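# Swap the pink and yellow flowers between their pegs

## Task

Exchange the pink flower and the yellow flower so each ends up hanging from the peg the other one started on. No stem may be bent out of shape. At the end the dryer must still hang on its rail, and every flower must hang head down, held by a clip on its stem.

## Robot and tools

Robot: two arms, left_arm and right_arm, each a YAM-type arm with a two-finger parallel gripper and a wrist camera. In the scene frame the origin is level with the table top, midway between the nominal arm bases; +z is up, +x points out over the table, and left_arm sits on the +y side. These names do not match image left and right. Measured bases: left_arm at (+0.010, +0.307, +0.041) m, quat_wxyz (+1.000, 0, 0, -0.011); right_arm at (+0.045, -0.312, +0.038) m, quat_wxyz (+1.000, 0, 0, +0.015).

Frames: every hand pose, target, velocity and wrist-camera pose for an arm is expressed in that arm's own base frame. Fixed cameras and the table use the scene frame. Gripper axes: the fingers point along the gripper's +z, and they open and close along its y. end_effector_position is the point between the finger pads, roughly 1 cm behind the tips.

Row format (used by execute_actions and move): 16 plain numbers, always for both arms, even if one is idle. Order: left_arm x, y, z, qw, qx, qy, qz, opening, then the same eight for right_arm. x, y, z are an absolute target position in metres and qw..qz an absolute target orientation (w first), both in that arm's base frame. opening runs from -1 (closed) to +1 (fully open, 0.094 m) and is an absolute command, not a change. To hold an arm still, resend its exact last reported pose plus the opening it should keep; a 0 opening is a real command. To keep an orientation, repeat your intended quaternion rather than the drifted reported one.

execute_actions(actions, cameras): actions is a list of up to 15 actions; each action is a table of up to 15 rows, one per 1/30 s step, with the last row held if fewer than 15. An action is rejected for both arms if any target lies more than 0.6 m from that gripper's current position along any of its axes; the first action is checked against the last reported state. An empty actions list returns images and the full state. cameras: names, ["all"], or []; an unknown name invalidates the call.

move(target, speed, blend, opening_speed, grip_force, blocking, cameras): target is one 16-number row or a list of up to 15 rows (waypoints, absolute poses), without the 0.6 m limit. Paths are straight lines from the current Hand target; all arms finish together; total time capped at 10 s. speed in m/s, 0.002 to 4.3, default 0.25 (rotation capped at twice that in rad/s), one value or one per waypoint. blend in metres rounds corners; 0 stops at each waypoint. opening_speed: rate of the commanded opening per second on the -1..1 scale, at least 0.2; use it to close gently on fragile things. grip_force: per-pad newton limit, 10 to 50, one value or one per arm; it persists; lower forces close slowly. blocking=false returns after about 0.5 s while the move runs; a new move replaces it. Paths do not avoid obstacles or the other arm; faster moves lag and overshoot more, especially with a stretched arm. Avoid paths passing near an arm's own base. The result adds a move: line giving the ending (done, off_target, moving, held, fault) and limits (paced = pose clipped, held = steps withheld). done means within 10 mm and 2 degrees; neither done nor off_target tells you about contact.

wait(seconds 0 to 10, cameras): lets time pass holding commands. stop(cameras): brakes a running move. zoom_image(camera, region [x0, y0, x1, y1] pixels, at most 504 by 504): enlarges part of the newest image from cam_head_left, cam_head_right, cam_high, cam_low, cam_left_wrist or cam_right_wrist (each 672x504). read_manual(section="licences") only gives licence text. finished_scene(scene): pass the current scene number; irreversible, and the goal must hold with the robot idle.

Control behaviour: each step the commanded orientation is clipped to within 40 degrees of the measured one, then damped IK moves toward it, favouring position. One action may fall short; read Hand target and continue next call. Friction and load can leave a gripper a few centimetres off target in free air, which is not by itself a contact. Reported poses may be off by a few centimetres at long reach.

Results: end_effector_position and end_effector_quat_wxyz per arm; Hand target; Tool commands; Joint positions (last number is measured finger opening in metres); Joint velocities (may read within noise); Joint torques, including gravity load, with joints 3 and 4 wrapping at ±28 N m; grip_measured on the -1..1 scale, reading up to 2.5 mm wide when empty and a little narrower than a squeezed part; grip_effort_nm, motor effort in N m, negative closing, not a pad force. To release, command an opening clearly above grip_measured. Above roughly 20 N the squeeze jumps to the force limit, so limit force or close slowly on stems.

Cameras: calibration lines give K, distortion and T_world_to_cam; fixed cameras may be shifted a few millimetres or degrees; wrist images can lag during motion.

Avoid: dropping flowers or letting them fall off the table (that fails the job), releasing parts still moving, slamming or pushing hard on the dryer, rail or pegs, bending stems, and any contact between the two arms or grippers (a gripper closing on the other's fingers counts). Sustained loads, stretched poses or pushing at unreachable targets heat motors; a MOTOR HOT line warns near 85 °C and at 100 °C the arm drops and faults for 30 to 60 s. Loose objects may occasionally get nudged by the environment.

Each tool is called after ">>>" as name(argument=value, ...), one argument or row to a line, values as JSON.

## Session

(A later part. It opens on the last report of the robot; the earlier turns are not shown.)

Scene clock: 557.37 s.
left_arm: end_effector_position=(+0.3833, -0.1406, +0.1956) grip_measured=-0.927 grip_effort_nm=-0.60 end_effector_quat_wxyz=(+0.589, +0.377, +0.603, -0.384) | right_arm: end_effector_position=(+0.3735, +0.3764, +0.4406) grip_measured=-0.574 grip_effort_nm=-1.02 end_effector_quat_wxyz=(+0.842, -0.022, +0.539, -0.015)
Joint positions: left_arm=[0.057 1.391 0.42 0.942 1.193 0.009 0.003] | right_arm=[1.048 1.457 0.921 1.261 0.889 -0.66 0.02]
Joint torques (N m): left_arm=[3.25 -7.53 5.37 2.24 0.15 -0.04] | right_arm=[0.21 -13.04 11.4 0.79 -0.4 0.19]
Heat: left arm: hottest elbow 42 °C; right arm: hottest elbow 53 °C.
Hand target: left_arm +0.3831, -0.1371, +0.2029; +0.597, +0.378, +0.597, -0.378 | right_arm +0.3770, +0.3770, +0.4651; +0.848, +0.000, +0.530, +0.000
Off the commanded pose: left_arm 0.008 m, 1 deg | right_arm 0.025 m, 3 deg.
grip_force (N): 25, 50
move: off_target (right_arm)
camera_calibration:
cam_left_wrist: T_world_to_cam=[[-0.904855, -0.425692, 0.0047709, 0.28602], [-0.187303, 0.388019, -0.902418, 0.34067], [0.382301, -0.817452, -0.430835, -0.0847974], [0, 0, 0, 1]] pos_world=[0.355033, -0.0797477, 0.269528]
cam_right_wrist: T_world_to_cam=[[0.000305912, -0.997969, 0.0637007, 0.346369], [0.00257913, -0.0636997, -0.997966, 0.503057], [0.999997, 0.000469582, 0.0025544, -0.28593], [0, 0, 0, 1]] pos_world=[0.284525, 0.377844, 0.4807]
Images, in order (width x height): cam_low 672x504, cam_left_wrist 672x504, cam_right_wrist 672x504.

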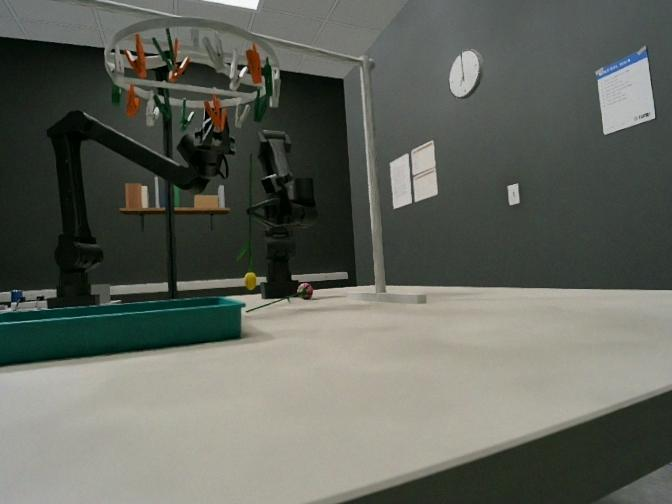

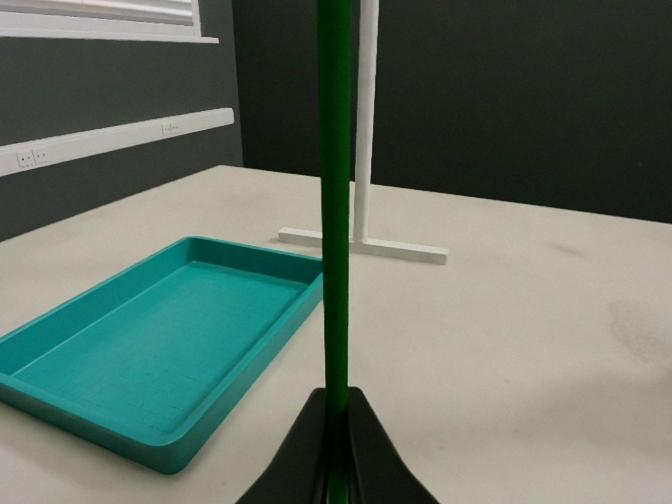

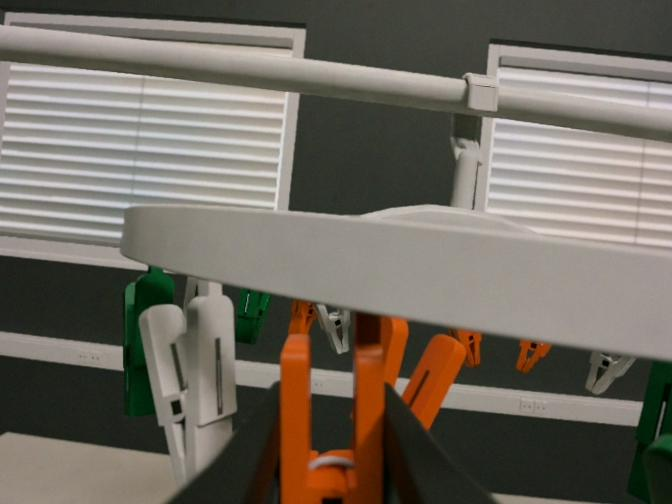

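>>> move(
  target=[
    [0.401, -0.219, 0.225, 0.5974, 0.3784, 0.5974, -0.3784, -1, 0.378, 0.378, 0.4655, 0.848, 0.0, 0.5299, 0.0, -0.75],
  ],
  speed=0.15,
  cameras=["cam_right_wrist", "cam_low", "cam_left_wrist", "cam_high"],
)

>>> zoom_image(
  camera="cam_low",
  region=[180, 80, 280, 180],
)

>>> zoom_image(
  camera="cam_high",
  region=[280, 80, 400, 200],
)

Scene clock: 573.13 s.
left_arm: end_effector_position=(+0.3898, -0.2130, +0.2046) grip_measured=-0.927 grip_effort_nm=-0.60 end_effector_quat_wxyz=(+0.584, +0.371, +0.612, -0.382) | right_arm: end_effector_position=(+0.3734, +0.3763, +0.4408) grip_measured=-0.574 grip_effort_nm=-1.03 end_effector_quat_wxyz=(+0.842, -0.022, +0.539, -0.015)
Joint positions: left_arm=[-0.175 1.369 0.454 0.872 0.948 0.001 0.003] | right_arm=[1.048 1.457 0.921 1.261 0.889 -0.66 0.02]
Joint torques (N m): left_arm=[1.9 -7.36 8.91 1.52 -0.05 0.03] | right_arm=[0.21 -13.04 11.43 0.8 -0.39 0.18]
Heat: left arm: hottest elbow 41 °C; right arm: hottest elbow 53 °C.
Hand target: left_arm +0.4000, -0.2186, +0.2253; +0.598, +0.378, +0.597, -0.379 | right_arm +0.3769, +0.3769, +0.4652; +0.848, +0.000, +0.530, +0.000
Off the commanded pose: left_arm 0.024 m, 2 deg | right_arm 0.025 m, 3 deg.
grip_force (N): 25, 50
move: off_target (left_arm, right_arm)
camera_calibration:
cam_left_wrist: T_world_to_cam=[[-0.898851, -0.437798, 0.0199785, 0.252935], [-0.210442, 0.391178, -0.895932, 0.38643], [0.384422, -0.809514, -0.443742, -0.139024], [0, 0, 0, 1]] pos_world=[0.362116, -0.15297, 0.27947]
cam_right_wrist: T_world_to_cam=[[0.000293287, -0.997988, 0.063402, 0.346411], [0.00278262, -0.0634009, -0.997984, 0.503088], [0.999996, 0.000469119, 0.00275843, -0.286028], [0, 0, 0, 1]] pos_world=[0.284525, 0.377744, 0.4809]
Images, in order (width x height): cam_high 672x504, cam_low 672x504, cam_left_wrist 672x504, cam_right_wrist 672x504.

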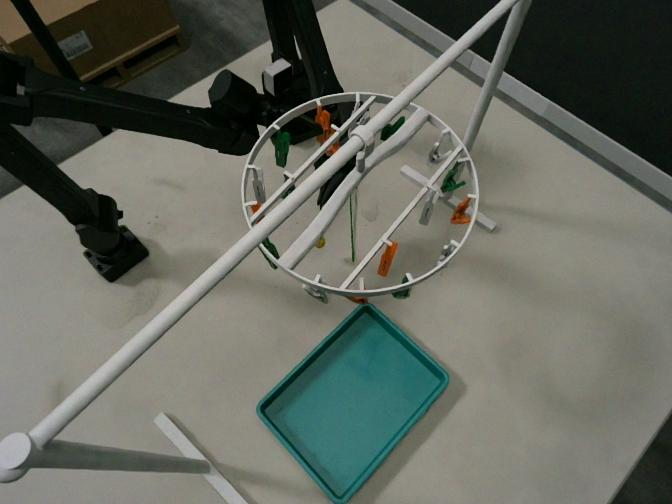

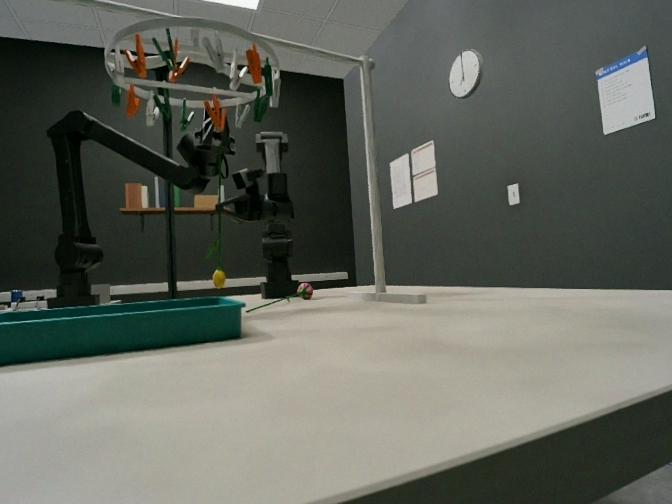

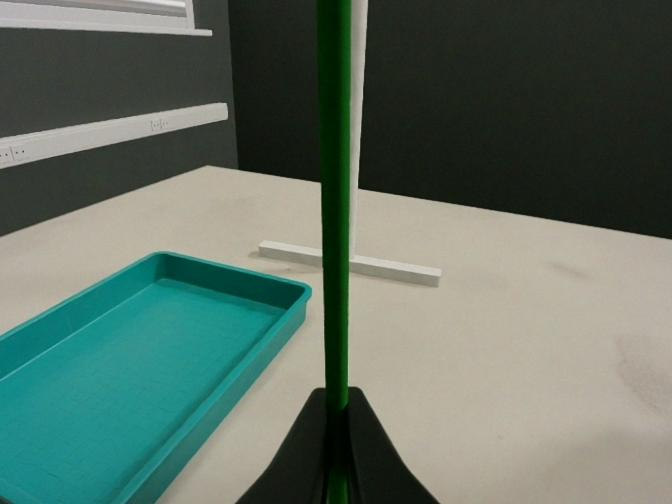

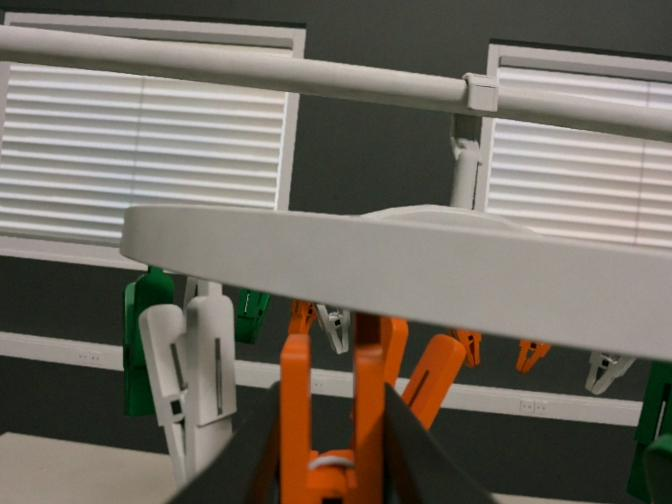

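Scaled by 5.040 from the camera's 672x504 image, which has a finer 960x720 frame.

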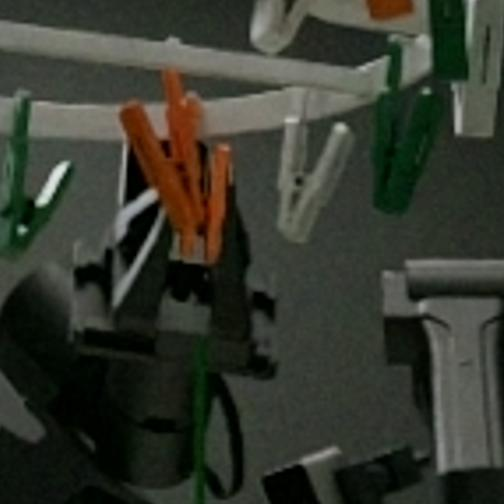

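Scaled by 4.200 from the camera's 672x504 image, which has a finer 960x720 frame.

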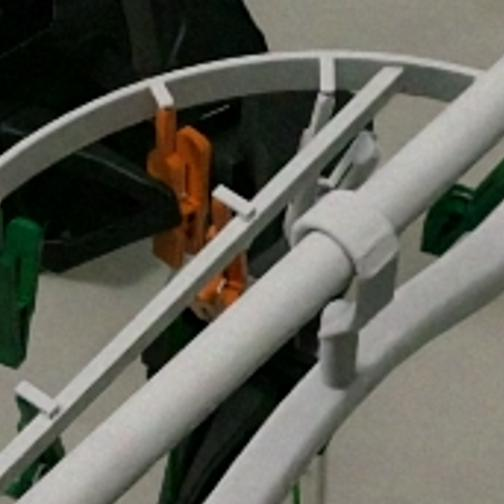

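>>> move(
  target=[
    [0.4065, -0.2214, 0.256, 0.5974, 0.3784, 0.5974, -0.3784, -1, 0.378, 0.378, 0.4655, 0.848, 0.0, 0.5299, 0.0, -0.75],
  ],
  speed=0.1,
  cameras=["cam_right_wrist", "cam_low", "cam_head_left"],
)

>>> zoom_image(
  camera="cam_low",
  region=[190, 90, 250, 150],
)

>>> zoom_image(
  camera="cam_head_left",
  region=[180, 0, 320, 130],
)

Scene clock: 583.93 s.
left_arm: end_effector_position=(+0.3962, -0.2152, +0.2319) grip_measured=-0.927 grip_effort_nm=-0.60 end_effector_quat_wxyz=(+0.583, +0.370, +0.614, -0.382) | right_arm: end_effector_position=(+0.3734, +0.3763, +0.4408) grip_measured=-0.574 grip_effort_nm=-1.03 end_effector_quat_wxyz=(+0.842, -0.022, +0.539, -0.015)
Joint positions: left_arm=[-0.179 1.297 0.501 0.748 0.943 0.001 0.003] | right_arm=[1.048 1.457 0.921 1.261 0.889 -0.66 0.02]
Joint torques (N m): left_arm=[1.85 -7.3 9.85 1.46 -0.04 0.02] | right_arm=[0.09 -12.86 11.4 0.79 -0.39 0.19]
Heat: left arm: hottest elbow 43 °C; right arm: hottest elbow 54 °C.
Hand target: left_arm +0.4053, -0.2209, +0.2562; +0.598, +0.378, +0.597, -0.379 | right_arm +0.3769, +0.3769, +0.4652; +0.848, +0.000, +0.530, +0.000
Off the commanded pose: left_arm 0.027 m, 3 deg | right_arm 0.025 m, 3 deg.
grip_force (N): 25, 50
move: off_target (left_arm, right_arm)
camera_calibration:
cam_right_wrist: T_world_to_cam=[[0.000293287, -0.997988, 0.063402, 0.346411], [0.00278262, -0.0634009, -0.997984, 0.503088], [0.999996, 0.000469119, 0.00275843, -0.286028], [0, 0, 0, 1]] pos_world=[0.284525, 0.377744, 0.4809]
Images, in order (width x height): cam_head_left 672x504, cam_low 672x504, cam_right_wrist 672x504.

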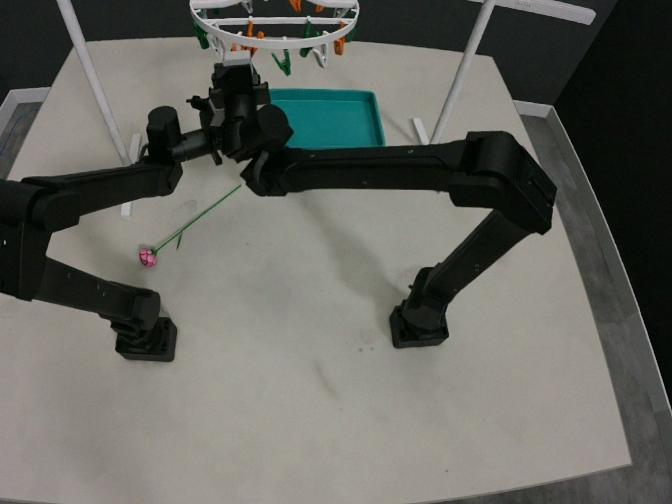

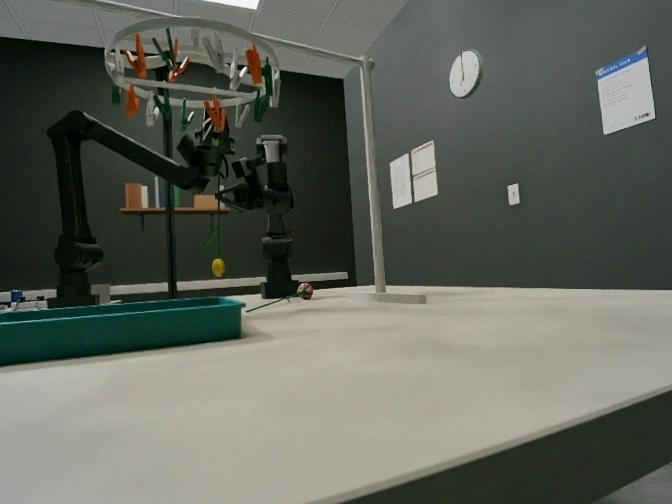

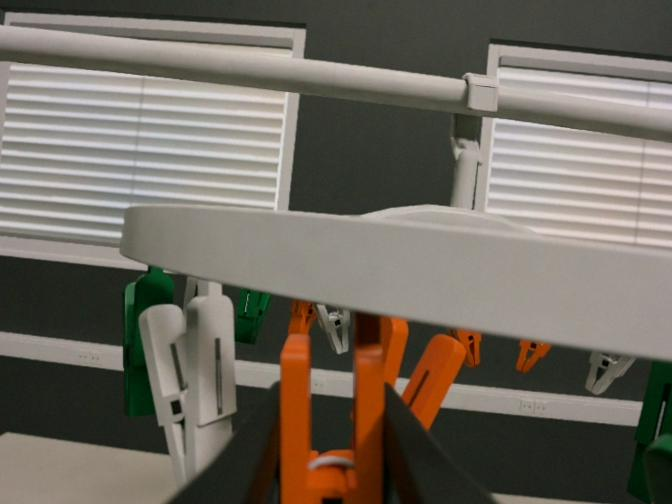

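Scaled by 8.400 from the camera's 672x504 image, which has a finer 960x720 frame.

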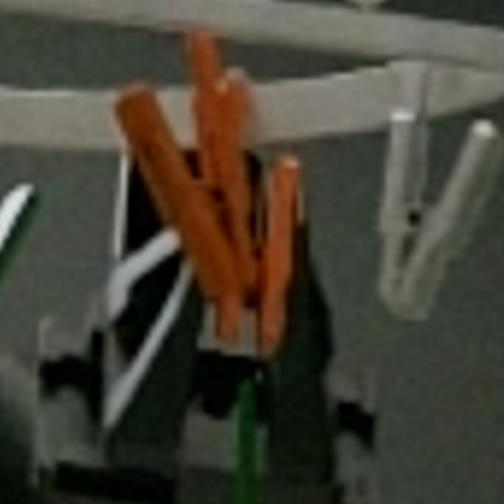

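Scaled by 3.600 from the camera's 672x504 image, which has a finer 960x720 frame.

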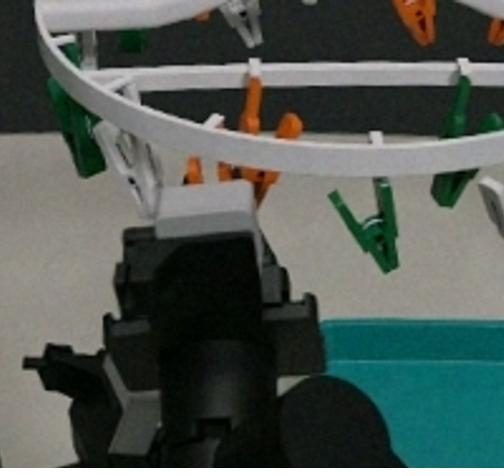

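>>> move(
  target=[
    [0.4065, -0.2214, 0.256, 0.5974, 0.3784, 0.5974, -0.3784, -1, 0.378, 0.378, 0.4655, 0.848, 0.0, 0.5299, 0.0, 0.1],
    [0.4065, -0.2214, 0.256, 0.5974, 0.3784, 0.5974, -0.3784, -1, 0.379, 0.378, 0.4735, 0.848, 0.0, 0.5299, 0.0, 0.1],
  ],
  speed=0.1,
  cameras=["cam_right_wrist"],
)

Scene clock: 594.37 s.
left_arm: end_effector_position=(+0.3962, -0.2152, +0.2319) grip_measured=-0.927 grip_effort_nm=-0.60 end_effector_quat_wxyz=(+0.583, +0.370, +0.614, -0.382) | right_arm: end_effector_position=(+0.3740, +0.3773, +0.4467) grip_measured=+0.099 grip_effort_nm=0.08 end_effector_quat_wxyz=(+0.841, -0.024, +0.540, -0.016)
Joint positions: left_arm=[-0.179 1.297 0.501 0.748 0.943 0.001 0.003] | right_arm=[1.047 1.449 0.931 1.236 0.888 -0.659 0.052]
Joint torques (N m): left_arm=[1.85 -7.36 9.84 1.47 -0.04 0.03] | right_arm=[0.03 -12.98 11.67 0.85 -0.38 0.2]
Heat: left arm: hottest elbow 45 °C; right arm: hottest elbow 54 °C.
Hand target: left_arm +0.4053, -0.2209, +0.2562; +0.598, +0.378, +0.597, -0.379 | right_arm +0.3778, +0.3767, +0.4730; +0.848, +0.000, +0.530, +0.000
Off the commanded pose: left_arm 0.027 m, 3 deg | right_arm 0.027 m, 4 deg.
grip_force (N): 25, 50
move: off_target (left_arm, right_arm)
camera_calibration:
cam_right_wrist: T_world_to_cam=[[0.00151119, -0.997698, 0.0677993, 0.344432], [0.00100407, -0.0677978, -0.997699, 0.511175], [0.999998, 0.00157579, 0.000899298, -0.286262], [0, 0, 0, 1]] pos_world=[0.285227, 0.378746, 0.486904]
Images, in order (width x height): cam_right_wrist 672x504.

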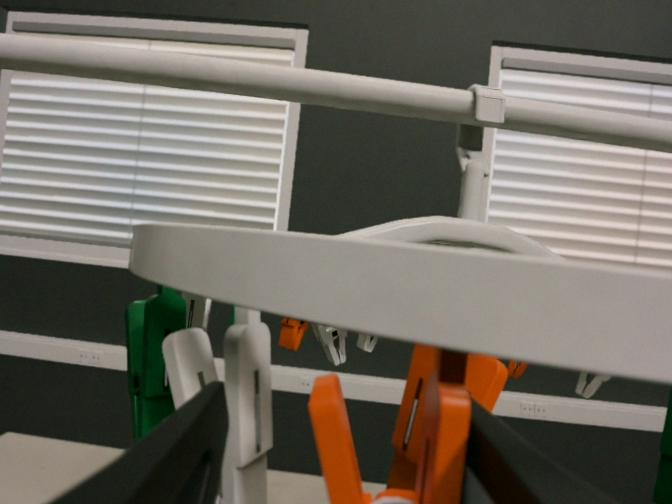

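>>> wait(
  seconds=0.5,
  cameras=["cam_right_wrist", "cam_low"],
)

>>> zoom_image(
  camera="cam_low",
  region=[190, 90, 250, 150],
)

Scene clock: 597.03 s.
left_arm: end_effector_position=(+0.3962, -0.2152, +0.2319) grip_measured=-0.927 grip_effort_nm=-0.60 end_effector_quat_wxyz=(+0.583, +0.370, +0.614, -0.382) | right_arm: end_effector_position=(+0.3741, +0.3774, +0.4466) grip_measured=+0.099 grip_effort_nm=0.07 end_effector_quat_wxyz=(+0.841, -0.024, +0.540, -0.016)
Joint positions: left_arm=[-0.179 1.297 0.501 0.748 0.943 0.001 0.003] | right_arm=[1.047 1.449 0.931 1.235 0.888 -0.659 0.052]
Joint torques (N m): left_arm=[1.79 -7.3 9.84 1.47 -0.04 0.03] | right_arm=[0.03 -12.92 11.7 0.84 -0.37 0.2]
Heat: left arm: hottest elbow 46 °C; right arm: hottest elbow 54 °C.
Hand target: left_arm +0.4053, -0.2209, +0.2562; +0.598, +0.378, +0.597, -0.379 | right_arm +0.3778, +0.3767, +0.4730; +0.848, +0.000, +0.530, +0.000
Tool commands: left_gripper/opening=-1.0 right_gripper/opening=+0.1
Off the commanded pose: left_arm 0.027 m, 3 deg | right_arm 0.027 m, 4 deg.
grip_force (N): 25, 50
wait: 0.50 s; at rest from the start
camera_calibration:
cam_right_wrist: T_world_to_cam=[[0.0015394, -0.997657, 0.0683959, 0.344324], [0.000597939, -0.0683951, -0.997658, 0.511412], [0.999999, 0.00157669, 0.000491251, -0.286064], [0, 0, 0, 1]] pos_world=[0.285228, 0.378947, 0.486805]
Images, in order (width x height): cam_low 672x504, cam_right_wrist 672x504.

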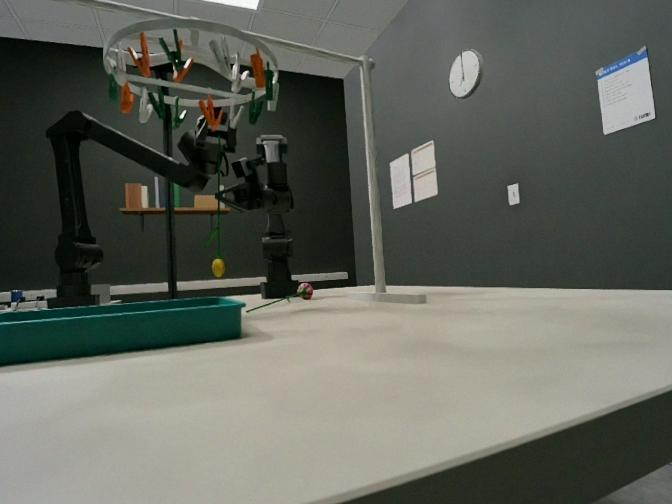

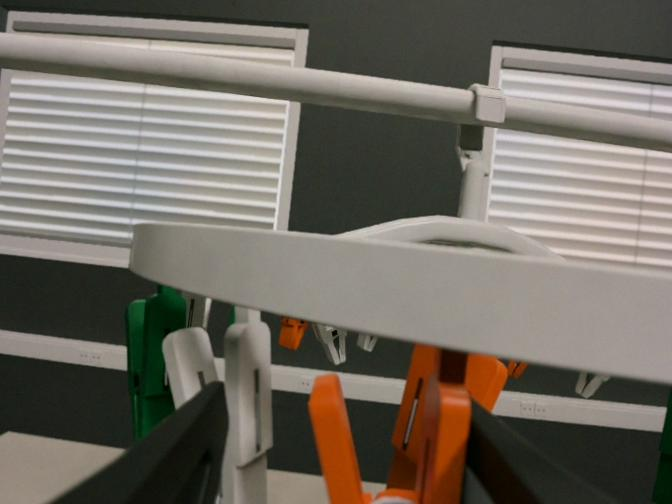

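Scaled by 8.400 from the camera's 672x504 image, which has a finer 960x720 frame.

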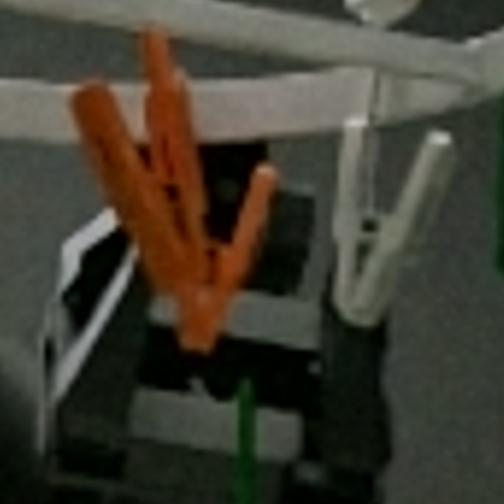

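>>> move(
  target=[
    [0.4065, -0.2214, 0.256, 0.5974, 0.3784, 0.5974, -0.3784, -1, 0.372, 0.360, 0.4735, 0.848, 0.0, 0.5299, 0.0, 0.25],
  ],
  speed=0.08,
  cameras=["cam_right_wrist", "cam_low"],
)

>>> zoom_image(
  camera="cam_low",
  region=[190, 90, 250, 150],
)

Scene clock: 604.10 s.
left_arm: end_effector_position=(+0.3962, -0.2152, +0.2319) grip_measured=-0.927 grip_effort_nm=-0.60 end_effector_quat_wxyz=(+0.583, +0.370, +0.614, -0.382) | right_arm: end_effector_position=(+0.3683, +0.3629, +0.4697) grip_measured=+0.249 grip_effort_nm=0.08 end_effector_quat_wxyz=(+0.848, -0.007, +0.531, -0.004)
Joint positions: left_arm=[-0.179 1.297 0.501 0.748 0.943 0.001 0.003] | right_arm=[1.042 1.399 0.931 1.227 0.883 -0.65 0.059]
Joint torques (N m): left_arm=[1.85 -7.36 9.85 1.46 -0.04 0.03] | right_arm=[-0.15 -11.93 8.4 0.79 -0.43 0.19]
Heat: left arm: hottest elbow 47 °C; right arm: hottest elbow 54 °C.
Hand target: left_arm +0.4053, -0.2209, +0.2562; +0.598, +0.378, +0.597, -0.379 | right_arm +0.3720, +0.3599, +0.4734; +0.848, +0.000, +0.530, +0.000
Off the commanded pose: left_arm 0.027 m, 3 deg | right_arm 0.006 m, 1 deg.
grip_force (N): 25, 50
move: off_target (left_arm)
camera_calibration:
cam_right_wrist: T_world_to_cam=[[0.00208736, -0.999658, 0.0260613, 0.348688], [0.0236208, -0.0260048, -0.999383, 0.510507], [0.999719, 0.00270166, 0.0235584, -0.291389], [0, 0, 0, 1]] pos_world=[0.278521, 0.362631, 0.50797]
Images, in order (width x height): cam_low 672x504, cam_right_wrist 672x504.

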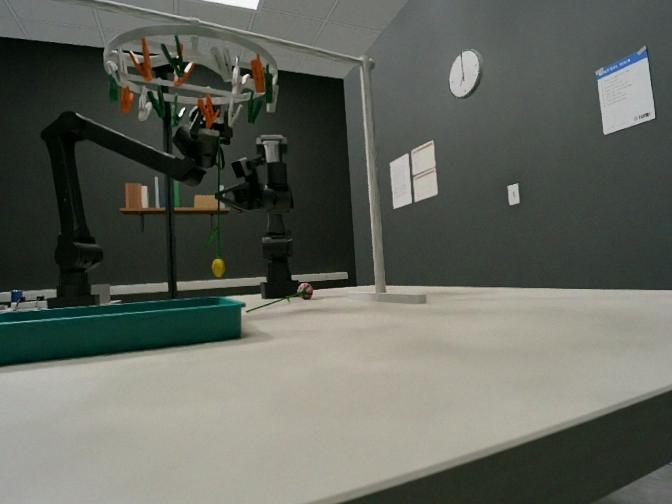

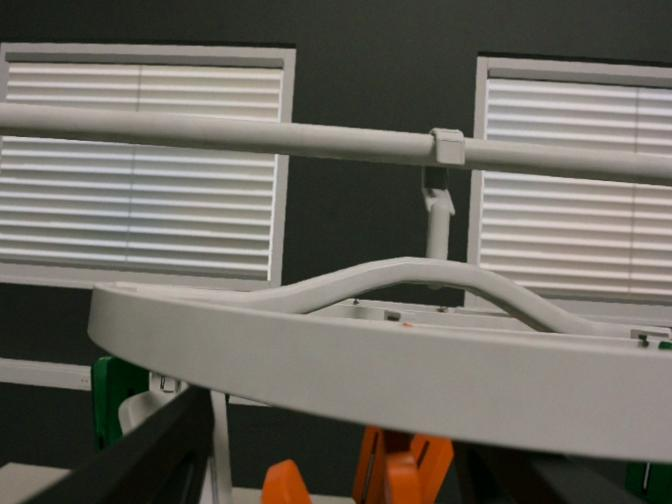

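Scaled by 8.400 from the camera's 672x504 image, which has a finer 960x720 frame.

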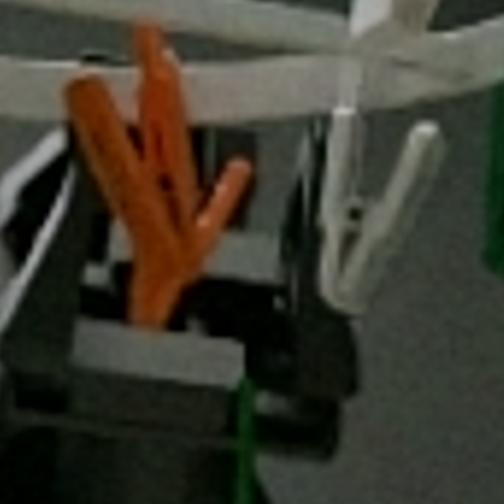

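>>> move(
  target=[
    [0.4065, -0.2214, 0.256, 0.5974, 0.3784, 0.5974, -0.3784, -1, 0.372, 0.360, 0.446, 0.848, 0.0, 0.5299, 0.0, 0.25],
  ],
  speed=0.08,
  cameras=["cam_right_wrist", "cam_low"],
)

>>> zoom_image(
  camera="cam_low",
  region=[190, 90, 250, 150],
)

Scene clock: 610.00 s.
left_arm: end_effector_position=(+0.3962, -0.2152, +0.2319) grip_measured=-0.927 grip_effort_nm=-0.60 end_effector_quat_wxyz=(+0.583, +0.370, +0.614, -0.382) | right_arm: end_effector_position=(+0.3675, +0.3616, +0.4560) grip_measured=+0.249 grip_effort_nm=0.08 end_effector_quat_wxyz=(+0.849, -0.002, +0.528, +0.000)
Joint positions: left_arm=[-0.179 1.297 0.501 0.748 0.943 0.001 0.003] | right_arm=[1.042 1.421 0.907 1.287 0.883 -0.649 0.059]
Joint torques (N m): left_arm=[1.79 -7.3 9.85 1.47 -0.04 0.03] | right_arm=[-0.03 -10.58 6.91 1.58 -0.42 0.19]
Heat: left arm: hottest elbow 48 °C; right arm: hottest elbow 53 °C.
Hand target: left_arm +0.4053, -0.2209, +0.2562; +0.598, +0.378, +0.597, -0.379 | right_arm +0.3720, +0.3599, +0.4460; +0.848, +0.000, +0.530, +0.000
Off the commanded pose: left_arm 0.027 m, 3 deg | right_arm 0.011 m, 0 deg.
grip_force (N): 25, 50
move: off_target (left_arm, right_arm)
camera_calibration:
cam_right_wrist: T_world_to_cam=[[0.00286768, -0.999907, 0.0132978, 0.353335], [0.03067, -0.0132036, -0.999442, 0.489538], [0.999525, 0.00327393, 0.0306293, -0.293586], [0, 0, 0, 1]] pos_world=[0.277419, 0.360727, 0.493559]
Images, in order (width x height): cam_low 672x504, cam_right_wrist 672x504.

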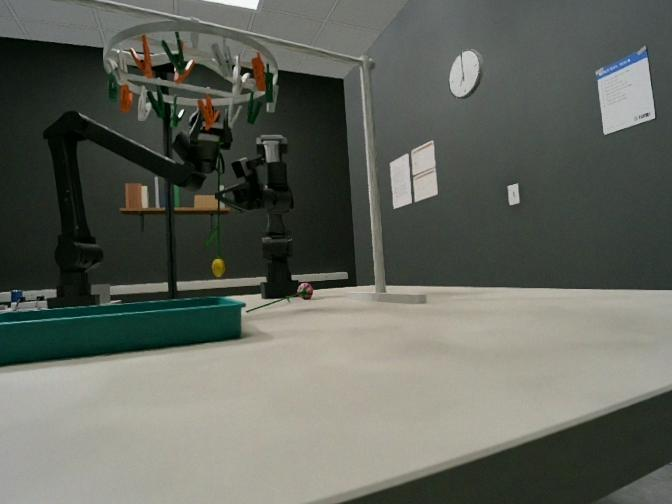

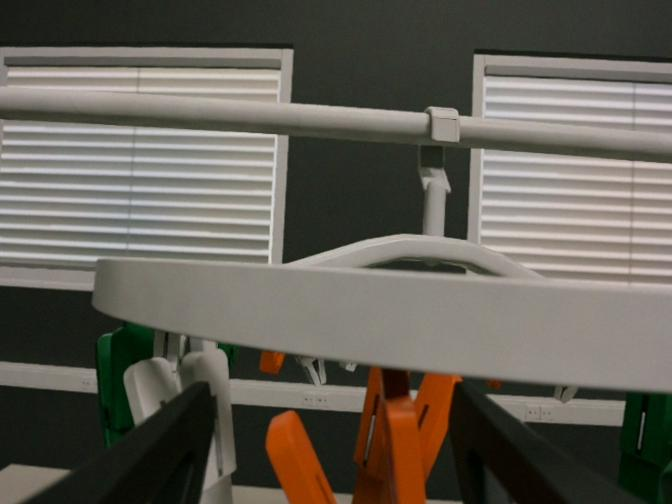

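Scaled by 8.400 from the camera's 672x504 image, which has a finer 960x720 frame.

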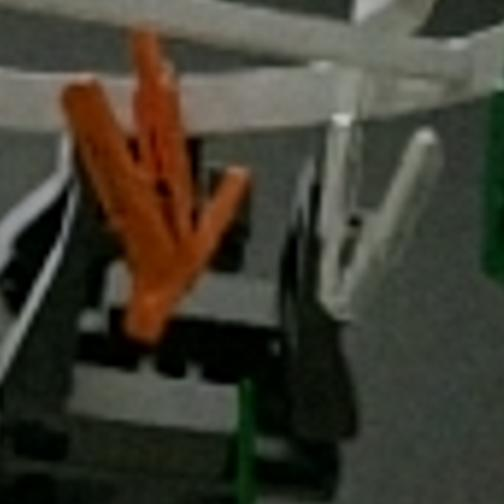

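>>> move(
  target=[
    [0.4065, -0.2214, 0.256, 0.5974, 0.3784, 0.5974, -0.3784, -1, 0.374, 0.358, 0.436, 0.848, 0.0, 0.5299, 0.0, 0.25],
  ],
  speed=0.08,
  cameras=["cam_right_wrist"],
)

Scene clock: 613.27 s.
left_arm: end_effector_position=(+0.3962, -0.2152, +0.2319) grip_measured=-0.927 grip_effort_nm=-0.60 end_effector_quat_wxyz=(+0.583, +0.370, +0.614, -0.382) | right_arm: end_effector_position=(+0.3692, +0.3592, +0.4474) grip_measured=+0.249 grip_effort_nm=0.08 end_effector_quat_wxyz=(+0.850, -0.001, +0.527, +0.000)
Joint positions: left_arm=[-0.179 1.297 0.501 0.748 0.943 0.001 0.003] | right_arm=[1.036 1.431 0.892 1.31 0.878 -0.643 0.059]
Joint torques (N m): left_arm=[1.85 -7.36 9.83 1.47 -0.04 0.03] | right_arm=[-0.15 -10.46 6.72 1.61 -0.43 0.19]
Heat: left arm: hottest elbow 48 °C; right arm: hottest elbow 53 °C.
Hand target: left_arm +0.4053, -0.2209, +0.2562; +0.598, +0.378, +0.597, -0.379 | right_arm +0.3739, +0.3578, +0.4361; +0.848, +0.000, +0.530, +0.000
Off the commanded pose: left_arm 0.027 m, 3 deg | right_arm 0.012 m, 0 deg.
grip_force (N): 25, 50
move: off_target (left_arm, right_arm)
camera_calibration:
cam_right_wrist: T_world_to_cam=[[0.00219322, -0.999928, 0.0117826, 0.351975], [0.032176, -0.011706, -0.999414, 0.479788], [0.99948, 0.00257105, 0.032148, -0.295481], [0, 0, 0, 1]] pos_world=[0.279118, 0.358326, 0.484858]
Images, in order (width x height): cam_right_wrist 672x504.

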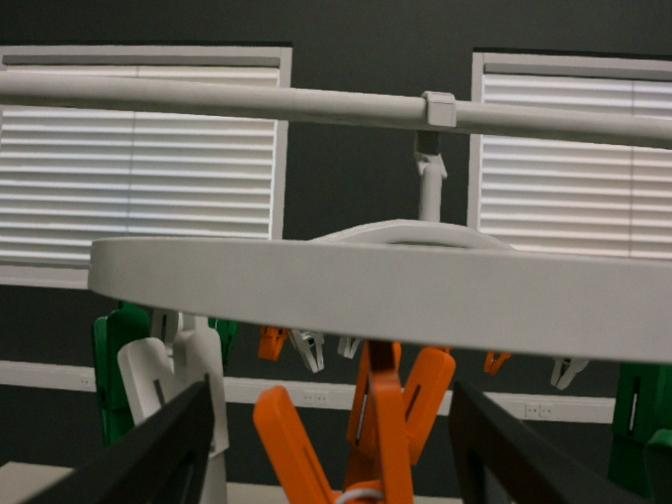

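>>> move(
  target=[
    [0.4065, -0.2214, 0.256, 0.5974, 0.3784, 0.5974, -0.3784, -1, 0.371, 0.3505, 0.436, 0.848, 0.0, 0.5299, 0.0, 0.25],
    [0.4065, -0.2214, 0.256, 0.5974, 0.3784, 0.5974, -0.3784, -1, 0.371, 0.3505, 0.436, 0.848, 0.0, 0.5299, 0.0, -0.8],
  ],
  speed=0.08,
  opening_speed=0.6,
  cameras=["cam_right_wrist", "cam_low"],
)

>>> zoom_image(
  camera="cam_low",
  region=[190, 90, 250, 150],
)

Scene clock: 620.57 s.
left_arm: end_effector_position=(+0.3962, -0.2152, +0.2319) grip_measured=-0.927 grip_effort_nm=-0.60 end_effector_quat_wxyz=(+0.583, +0.370, +0.614, -0.382) | right_arm: end_effector_position=(+0.3694, +0.3572, +0.4382) grip_measured=-0.570 grip_effort_nm=-1.00 end_effector_quat_wxyz=(+0.847, -0.007, +0.531, -0.004)
Joint positions: left_arm=[-0.179 1.297 0.501 0.748 0.943 0.001 0.003] | right_arm=[1.033 1.431 0.871 1.31 0.876 -0.639 0.02]
Joint torques (N m): left_arm=[1.79 -7.3 9.84 1.47 -0.04 0.02] | right_arm=[-0.32 -12.1 6.69 1.65 -0.39 0.19]
Heat: left arm: hottest elbow 49 °C; right arm: hottest elbow 51 °C.
Hand target: left_arm +0.4053, -0.2209, +0.2562; +0.598, +0.378, +0.597, -0.379 | right_arm +0.3710, +0.3506, +0.4360; +0.848, +0.000, +0.530, +0.000
Off the commanded pose: left_arm 0.027 m, 3 deg | right_arm 0.007 m, 1 deg.
grip_force (N): 25, 50
move: off_target (left_arm)
camera_calibration:
cam_right_wrist: T_world_to_cam=[[0.00297841, -0.999632, 0.0269788, 0.343013], [0.0232353, -0.0269025, -0.999368, 0.47927], [0.999726, 0.00360339, 0.0231466, -0.291959], [0, 0, 0, 1]] pos_world=[0.279722, 0.356832, 0.47647]
Images, in order (width x height): cam_low 672x504, cam_right_wrist 672x504.

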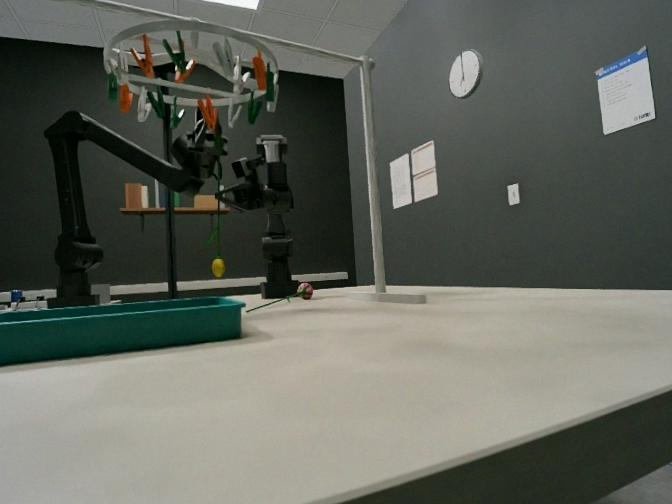

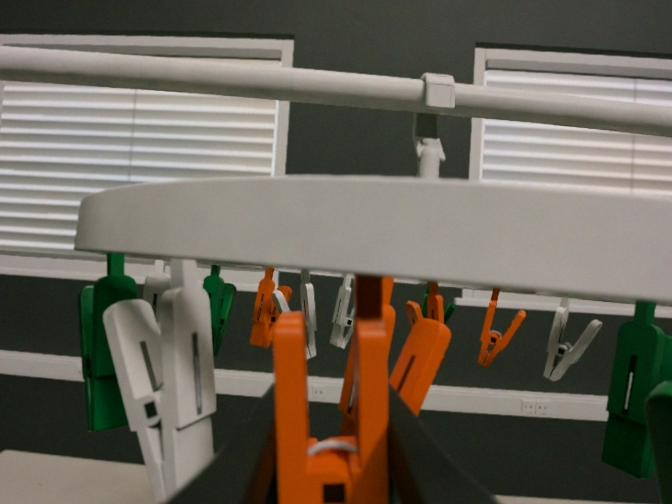

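Scaled by 8.400 from the camera's 672x504 image, which has a finer 960x720 frame.

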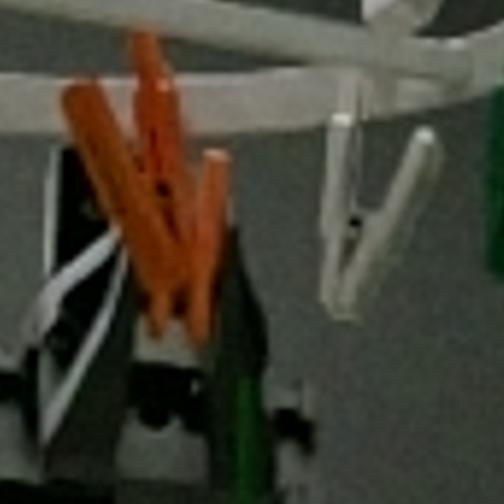

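>>> move(
  target=[
    [0.4065, -0.2214, 0.256, 0.5974, 0.3784, 0.5974, -0.3784, -1, 0.371, 0.3505, 0.436, 0.848, 0.0, 0.5299, 0.0, 0.2],
    [0.4065, -0.2214, 0.256, 0.5974, 0.3784, 0.5974, -0.3784, -1, 0.371, 0.3505, 0.460, 0.848, 0.0, 0.5299, 0.0, 0.2],
  ],
  speed=0.06,
  cameras=["cam_right_wrist"],
)

Scene clock: 629.33 s.
left_arm: end_effector_position=(+0.3962, -0.2152, +0.2319) grip_measured=-0.927 grip_effort_nm=-0.60 end_effector_quat_wxyz=(+0.583, +0.370, +0.614, -0.382) | right_arm: end_effector_position=(+0.3669, +0.3529, +0.4487) grip_measured=+0.199 grip_effort_nm=0.08 end_effector_quat_wxyz=(+0.846, -0.013, +0.534, -0.007)
Joint positions: left_arm=[-0.179 1.297 0.501 0.748 0.943 0.001 0.003] | right_arm=[1.032 1.394 0.871 1.258 0.874 -0.639 0.056]
Joint torques (N m): left_arm=[1.85 -7.36 9.85 1.47 -0.04 0.03] | right_arm=[-0.15 -11.4 9.36 0.9 -0.34 0.19]
Heat: left arm: hottest elbow 49 °C; right arm: hottest elbow 49 °C.
Hand target: left_arm +0.4053, -0.2209, +0.2562; +0.598, +0.378, +0.597, -0.379 | right_arm +0.3707, +0.3502, +0.4599; +0.848, +0.000, +0.530, +0.000
Off the commanded pose: left_arm 0.027 m, 3 deg | right_arm 0.012 m, 2 deg.
grip_force (N): 25, 50
move: off_target (left_arm, right_arm)
camera_calibration:
cam_right_wrist: T_world_to_cam=[[0.00396782, -0.999181, 0.040267, 0.332014], [0.016541, -0.0401962, -0.999055, 0.496723], [0.999855, 0.00463012, 0.016368, -0.287], [0, 0, 0, 1]] pos_world=[0.277425, 0.353038, 0.487582]
Images, in order (width x height): cam_right_wrist 672x504.

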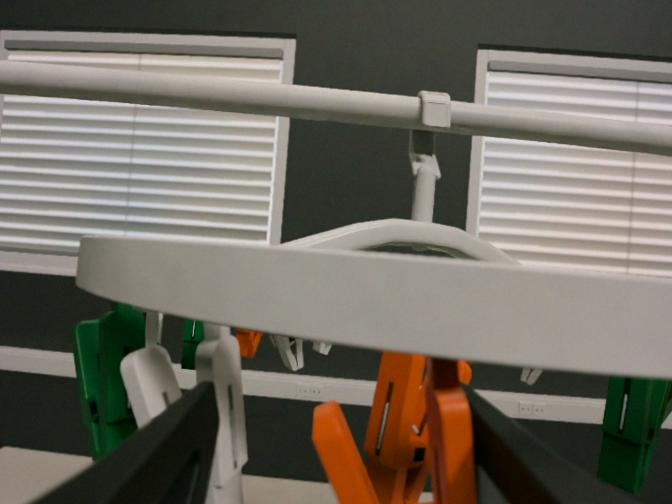

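>>> move(
  target=[
    [0.4065, -0.2214, 0.256, 0.5974, 0.3784, 0.5974, -0.3784, -1, 0.356, 0.331, 0.448, 0.848, 0.0, 0.5299, 0.0, 0.2],
  ],
  speed=0.06,
  cameras=["cam_right_wrist", "cam_low", "cam_high"],
)

>>> zoom_image(
  camera="cam_low",
  region=[190, 90, 250, 150],
)

Scene clock: 657.93 s.
left_arm: end_effector_position=(+0.3962, -0.2152, +0.2319) grip_measured=-0.927 grip_effort_nm=-0.60 end_effector_quat_wxyz=(+0.583, +0.370, +0.614, -0.382) | right_arm: end_effector_position=(+0.3572, +0.3360, +0.4502) grip_measured=+0.199 grip_effort_nm=0.08 end_effector_quat_wxyz=(+0.848, -0.006, +0.530, -0.003)
Joint positions: left_arm=[-0.179 1.297 0.501 0.748 0.943 0.001 0.003] | right_arm=[1.032 1.351 0.826 1.277 0.877 -0.639 0.056]
Joint torques (N m): left_arm=[1.85 -7.36 9.84 1.47 -0.04 0.03] | right_arm=[0.32 -10.75 6.75 1.59 -0.27 0.12]
Heat: left arm: hottest elbow 51 °C; right arm: hottest elbow 46 °C.
Hand target: left_arm +0.4053, -0.2209, +0.2562; +0.598, +0.378, +0.597, -0.379 | right_arm +0.3560, +0.3311, +0.4481; +0.848, +0.000, +0.530, +0.000
Off the commanded pose: left_arm 0.027 m, 3 deg | right_arm 0.006 m, 1 deg.
grip_force (N): 25, 50
move: off_target (left_arm)
camera_calibration:
cam_right_wrist: T_world_to_cam=[[0.00172033, -0.999712, 0.0239543, 0.323475], [0.0241343, -0.0239058, -0.999423, 0.489658], [0.999707, 0.00229745, 0.0240862, -0.279876], [0, 0, 0, 1]] pos_world=[0.26742, 0.33573, 0.488368]
Images, in order (width x height): cam_high 672x504, cam_low 672x504, cam_right_wrist 672x504.

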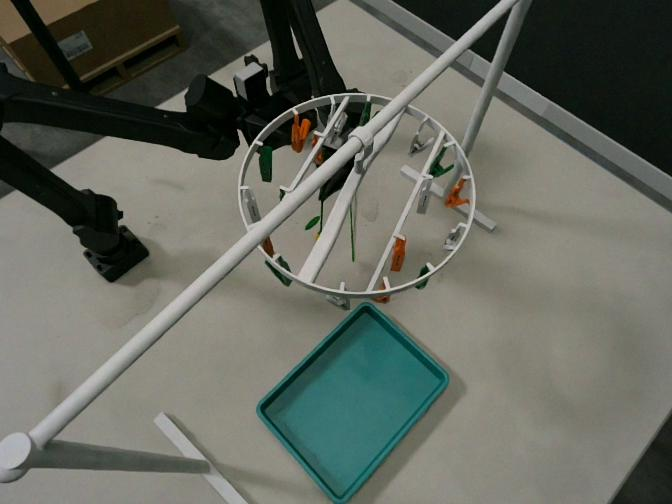

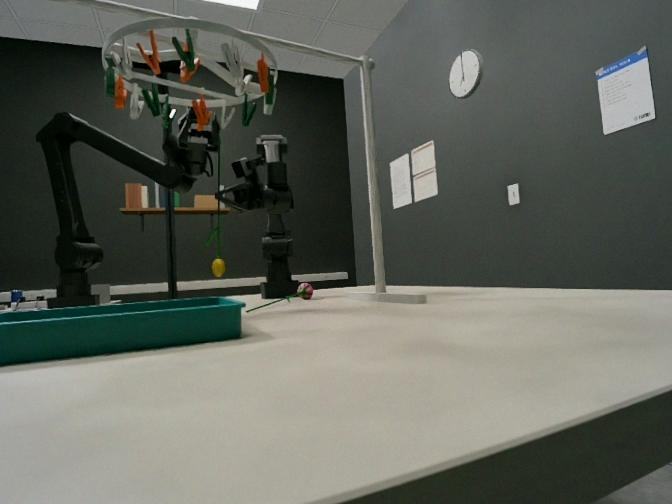

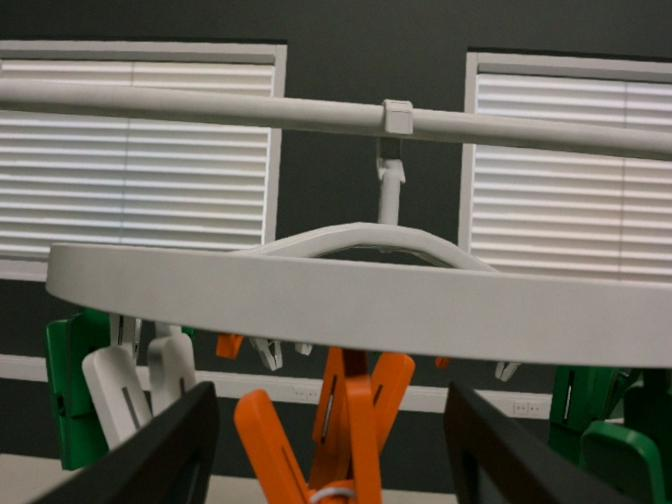

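Scaled by 8.400 from the camera's 672x504 image, which has a finer 960x720 frame.

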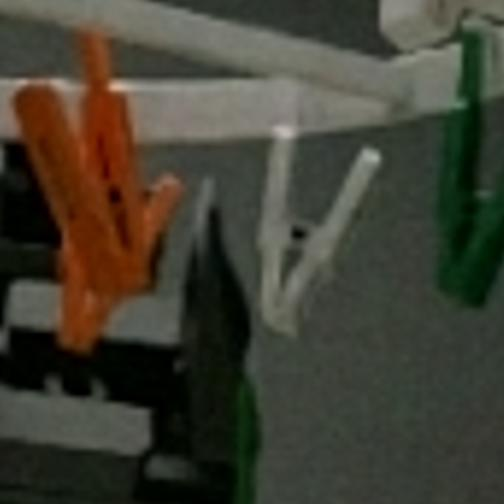

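>>> move(
  target=[
    [0.4065, -0.2214, 0.256, 0.5974, 0.3784, 0.5974, -0.3784, -1, 0.345, 0.331, 0.446, 0.848, 0.0, 0.5299, 0.0, 0.2],
    [0.4065, -0.2214, 0.256, 0.5974, 0.3784, 0.5974, -0.3784, -1, 0.345, 0.331, 0.446, 0.848, 0.0, 0.5299, 0.0, -0.8],
  ],
  speed=0.06,
  opening_speed=0.6,
  cameras=["cam_right_wrist", "cam_low"],
)

>>> zoom_image(
  camera="cam_low",
  region=[180, 90, 240, 150],
)

Scene clock: 665.87 s.
left_arm: end_effector_position=(+0.3962, -0.2152, +0.2319) grip_measured=-0.927 grip_effort_nm=-0.60 end_effector_quat_wxyz=(+0.583, +0.370, +0.614, -0.382) | right_arm: end_effector_position=(+0.3499, +0.3309, +0.4489) grip_measured=-0.720 grip_effort_nm=-0.97 end_effector_quat_wxyz=(+0.848, +0.006, +0.530, +0.003)
Joint positions: left_arm=[-0.179 1.297 0.501 0.748 0.943 0.001 0.003] | right_arm=[1.044 1.342 0.81 1.309 0.896 -0.64 0.013]
Joint torques (N m): left_arm=[1.85 -7.3 9.84 1.48 -0.04 0.03] | right_arm=[1.26 -10.52 6.72 1.58 -0.34 -0.11]
Heat: left arm: hottest elbow 52 °C; right arm: hottest elbow 45 °C.
Hand target: left_arm +0.4053, -0.2209, +0.2562; +0.598, +0.378, +0.597, -0.379 | right_arm +0.3451, +0.3309, +0.4462; +0.848, +0.000, +0.530, +0.000
Off the commanded pose: left_arm 0.027 m, 3 deg | right_arm 0.006 m, 1 deg.
grip_force (N): 25, 50
move: off_target (left_arm)
camera_calibration:
cam_right_wrist: T_world_to_cam=[[-0.000103752, -0.999997, -0.00229149, 0.330862], [0.0251338, 0.00228816, -0.999681, 0.47959], [0.999684, -0.000161313, 0.0251335, -0.272223], [0, 0, 0, 1]] pos_world=[0.260117, 0.32972, 0.487037]
Images, in order (width x height): cam_low 672x504, cam_right_wrist 672x504.

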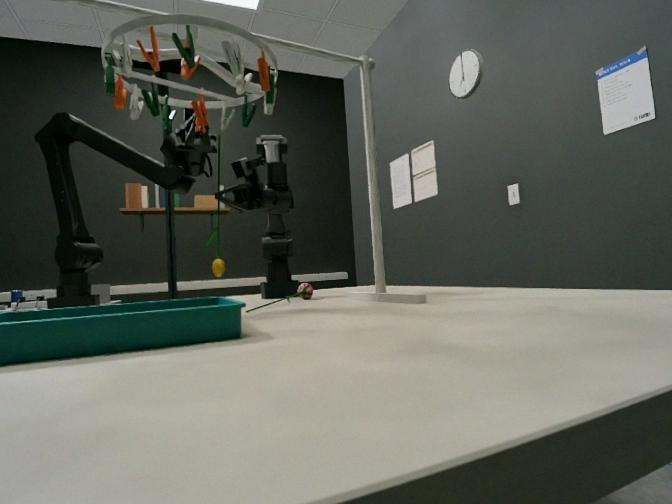

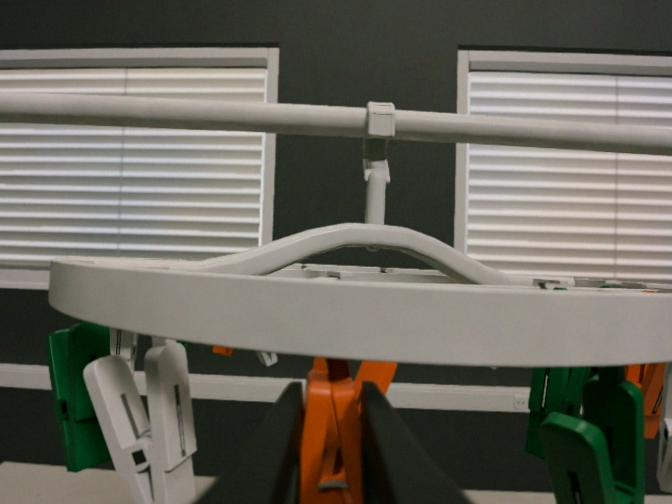

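Scaled by 8.400 from the camera's 672x504 image, which has a finer 960x720 frame.

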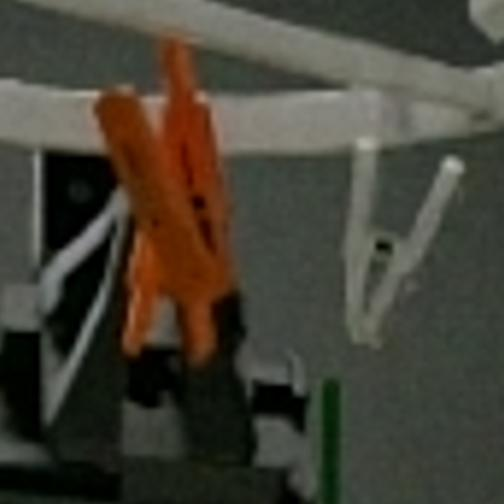

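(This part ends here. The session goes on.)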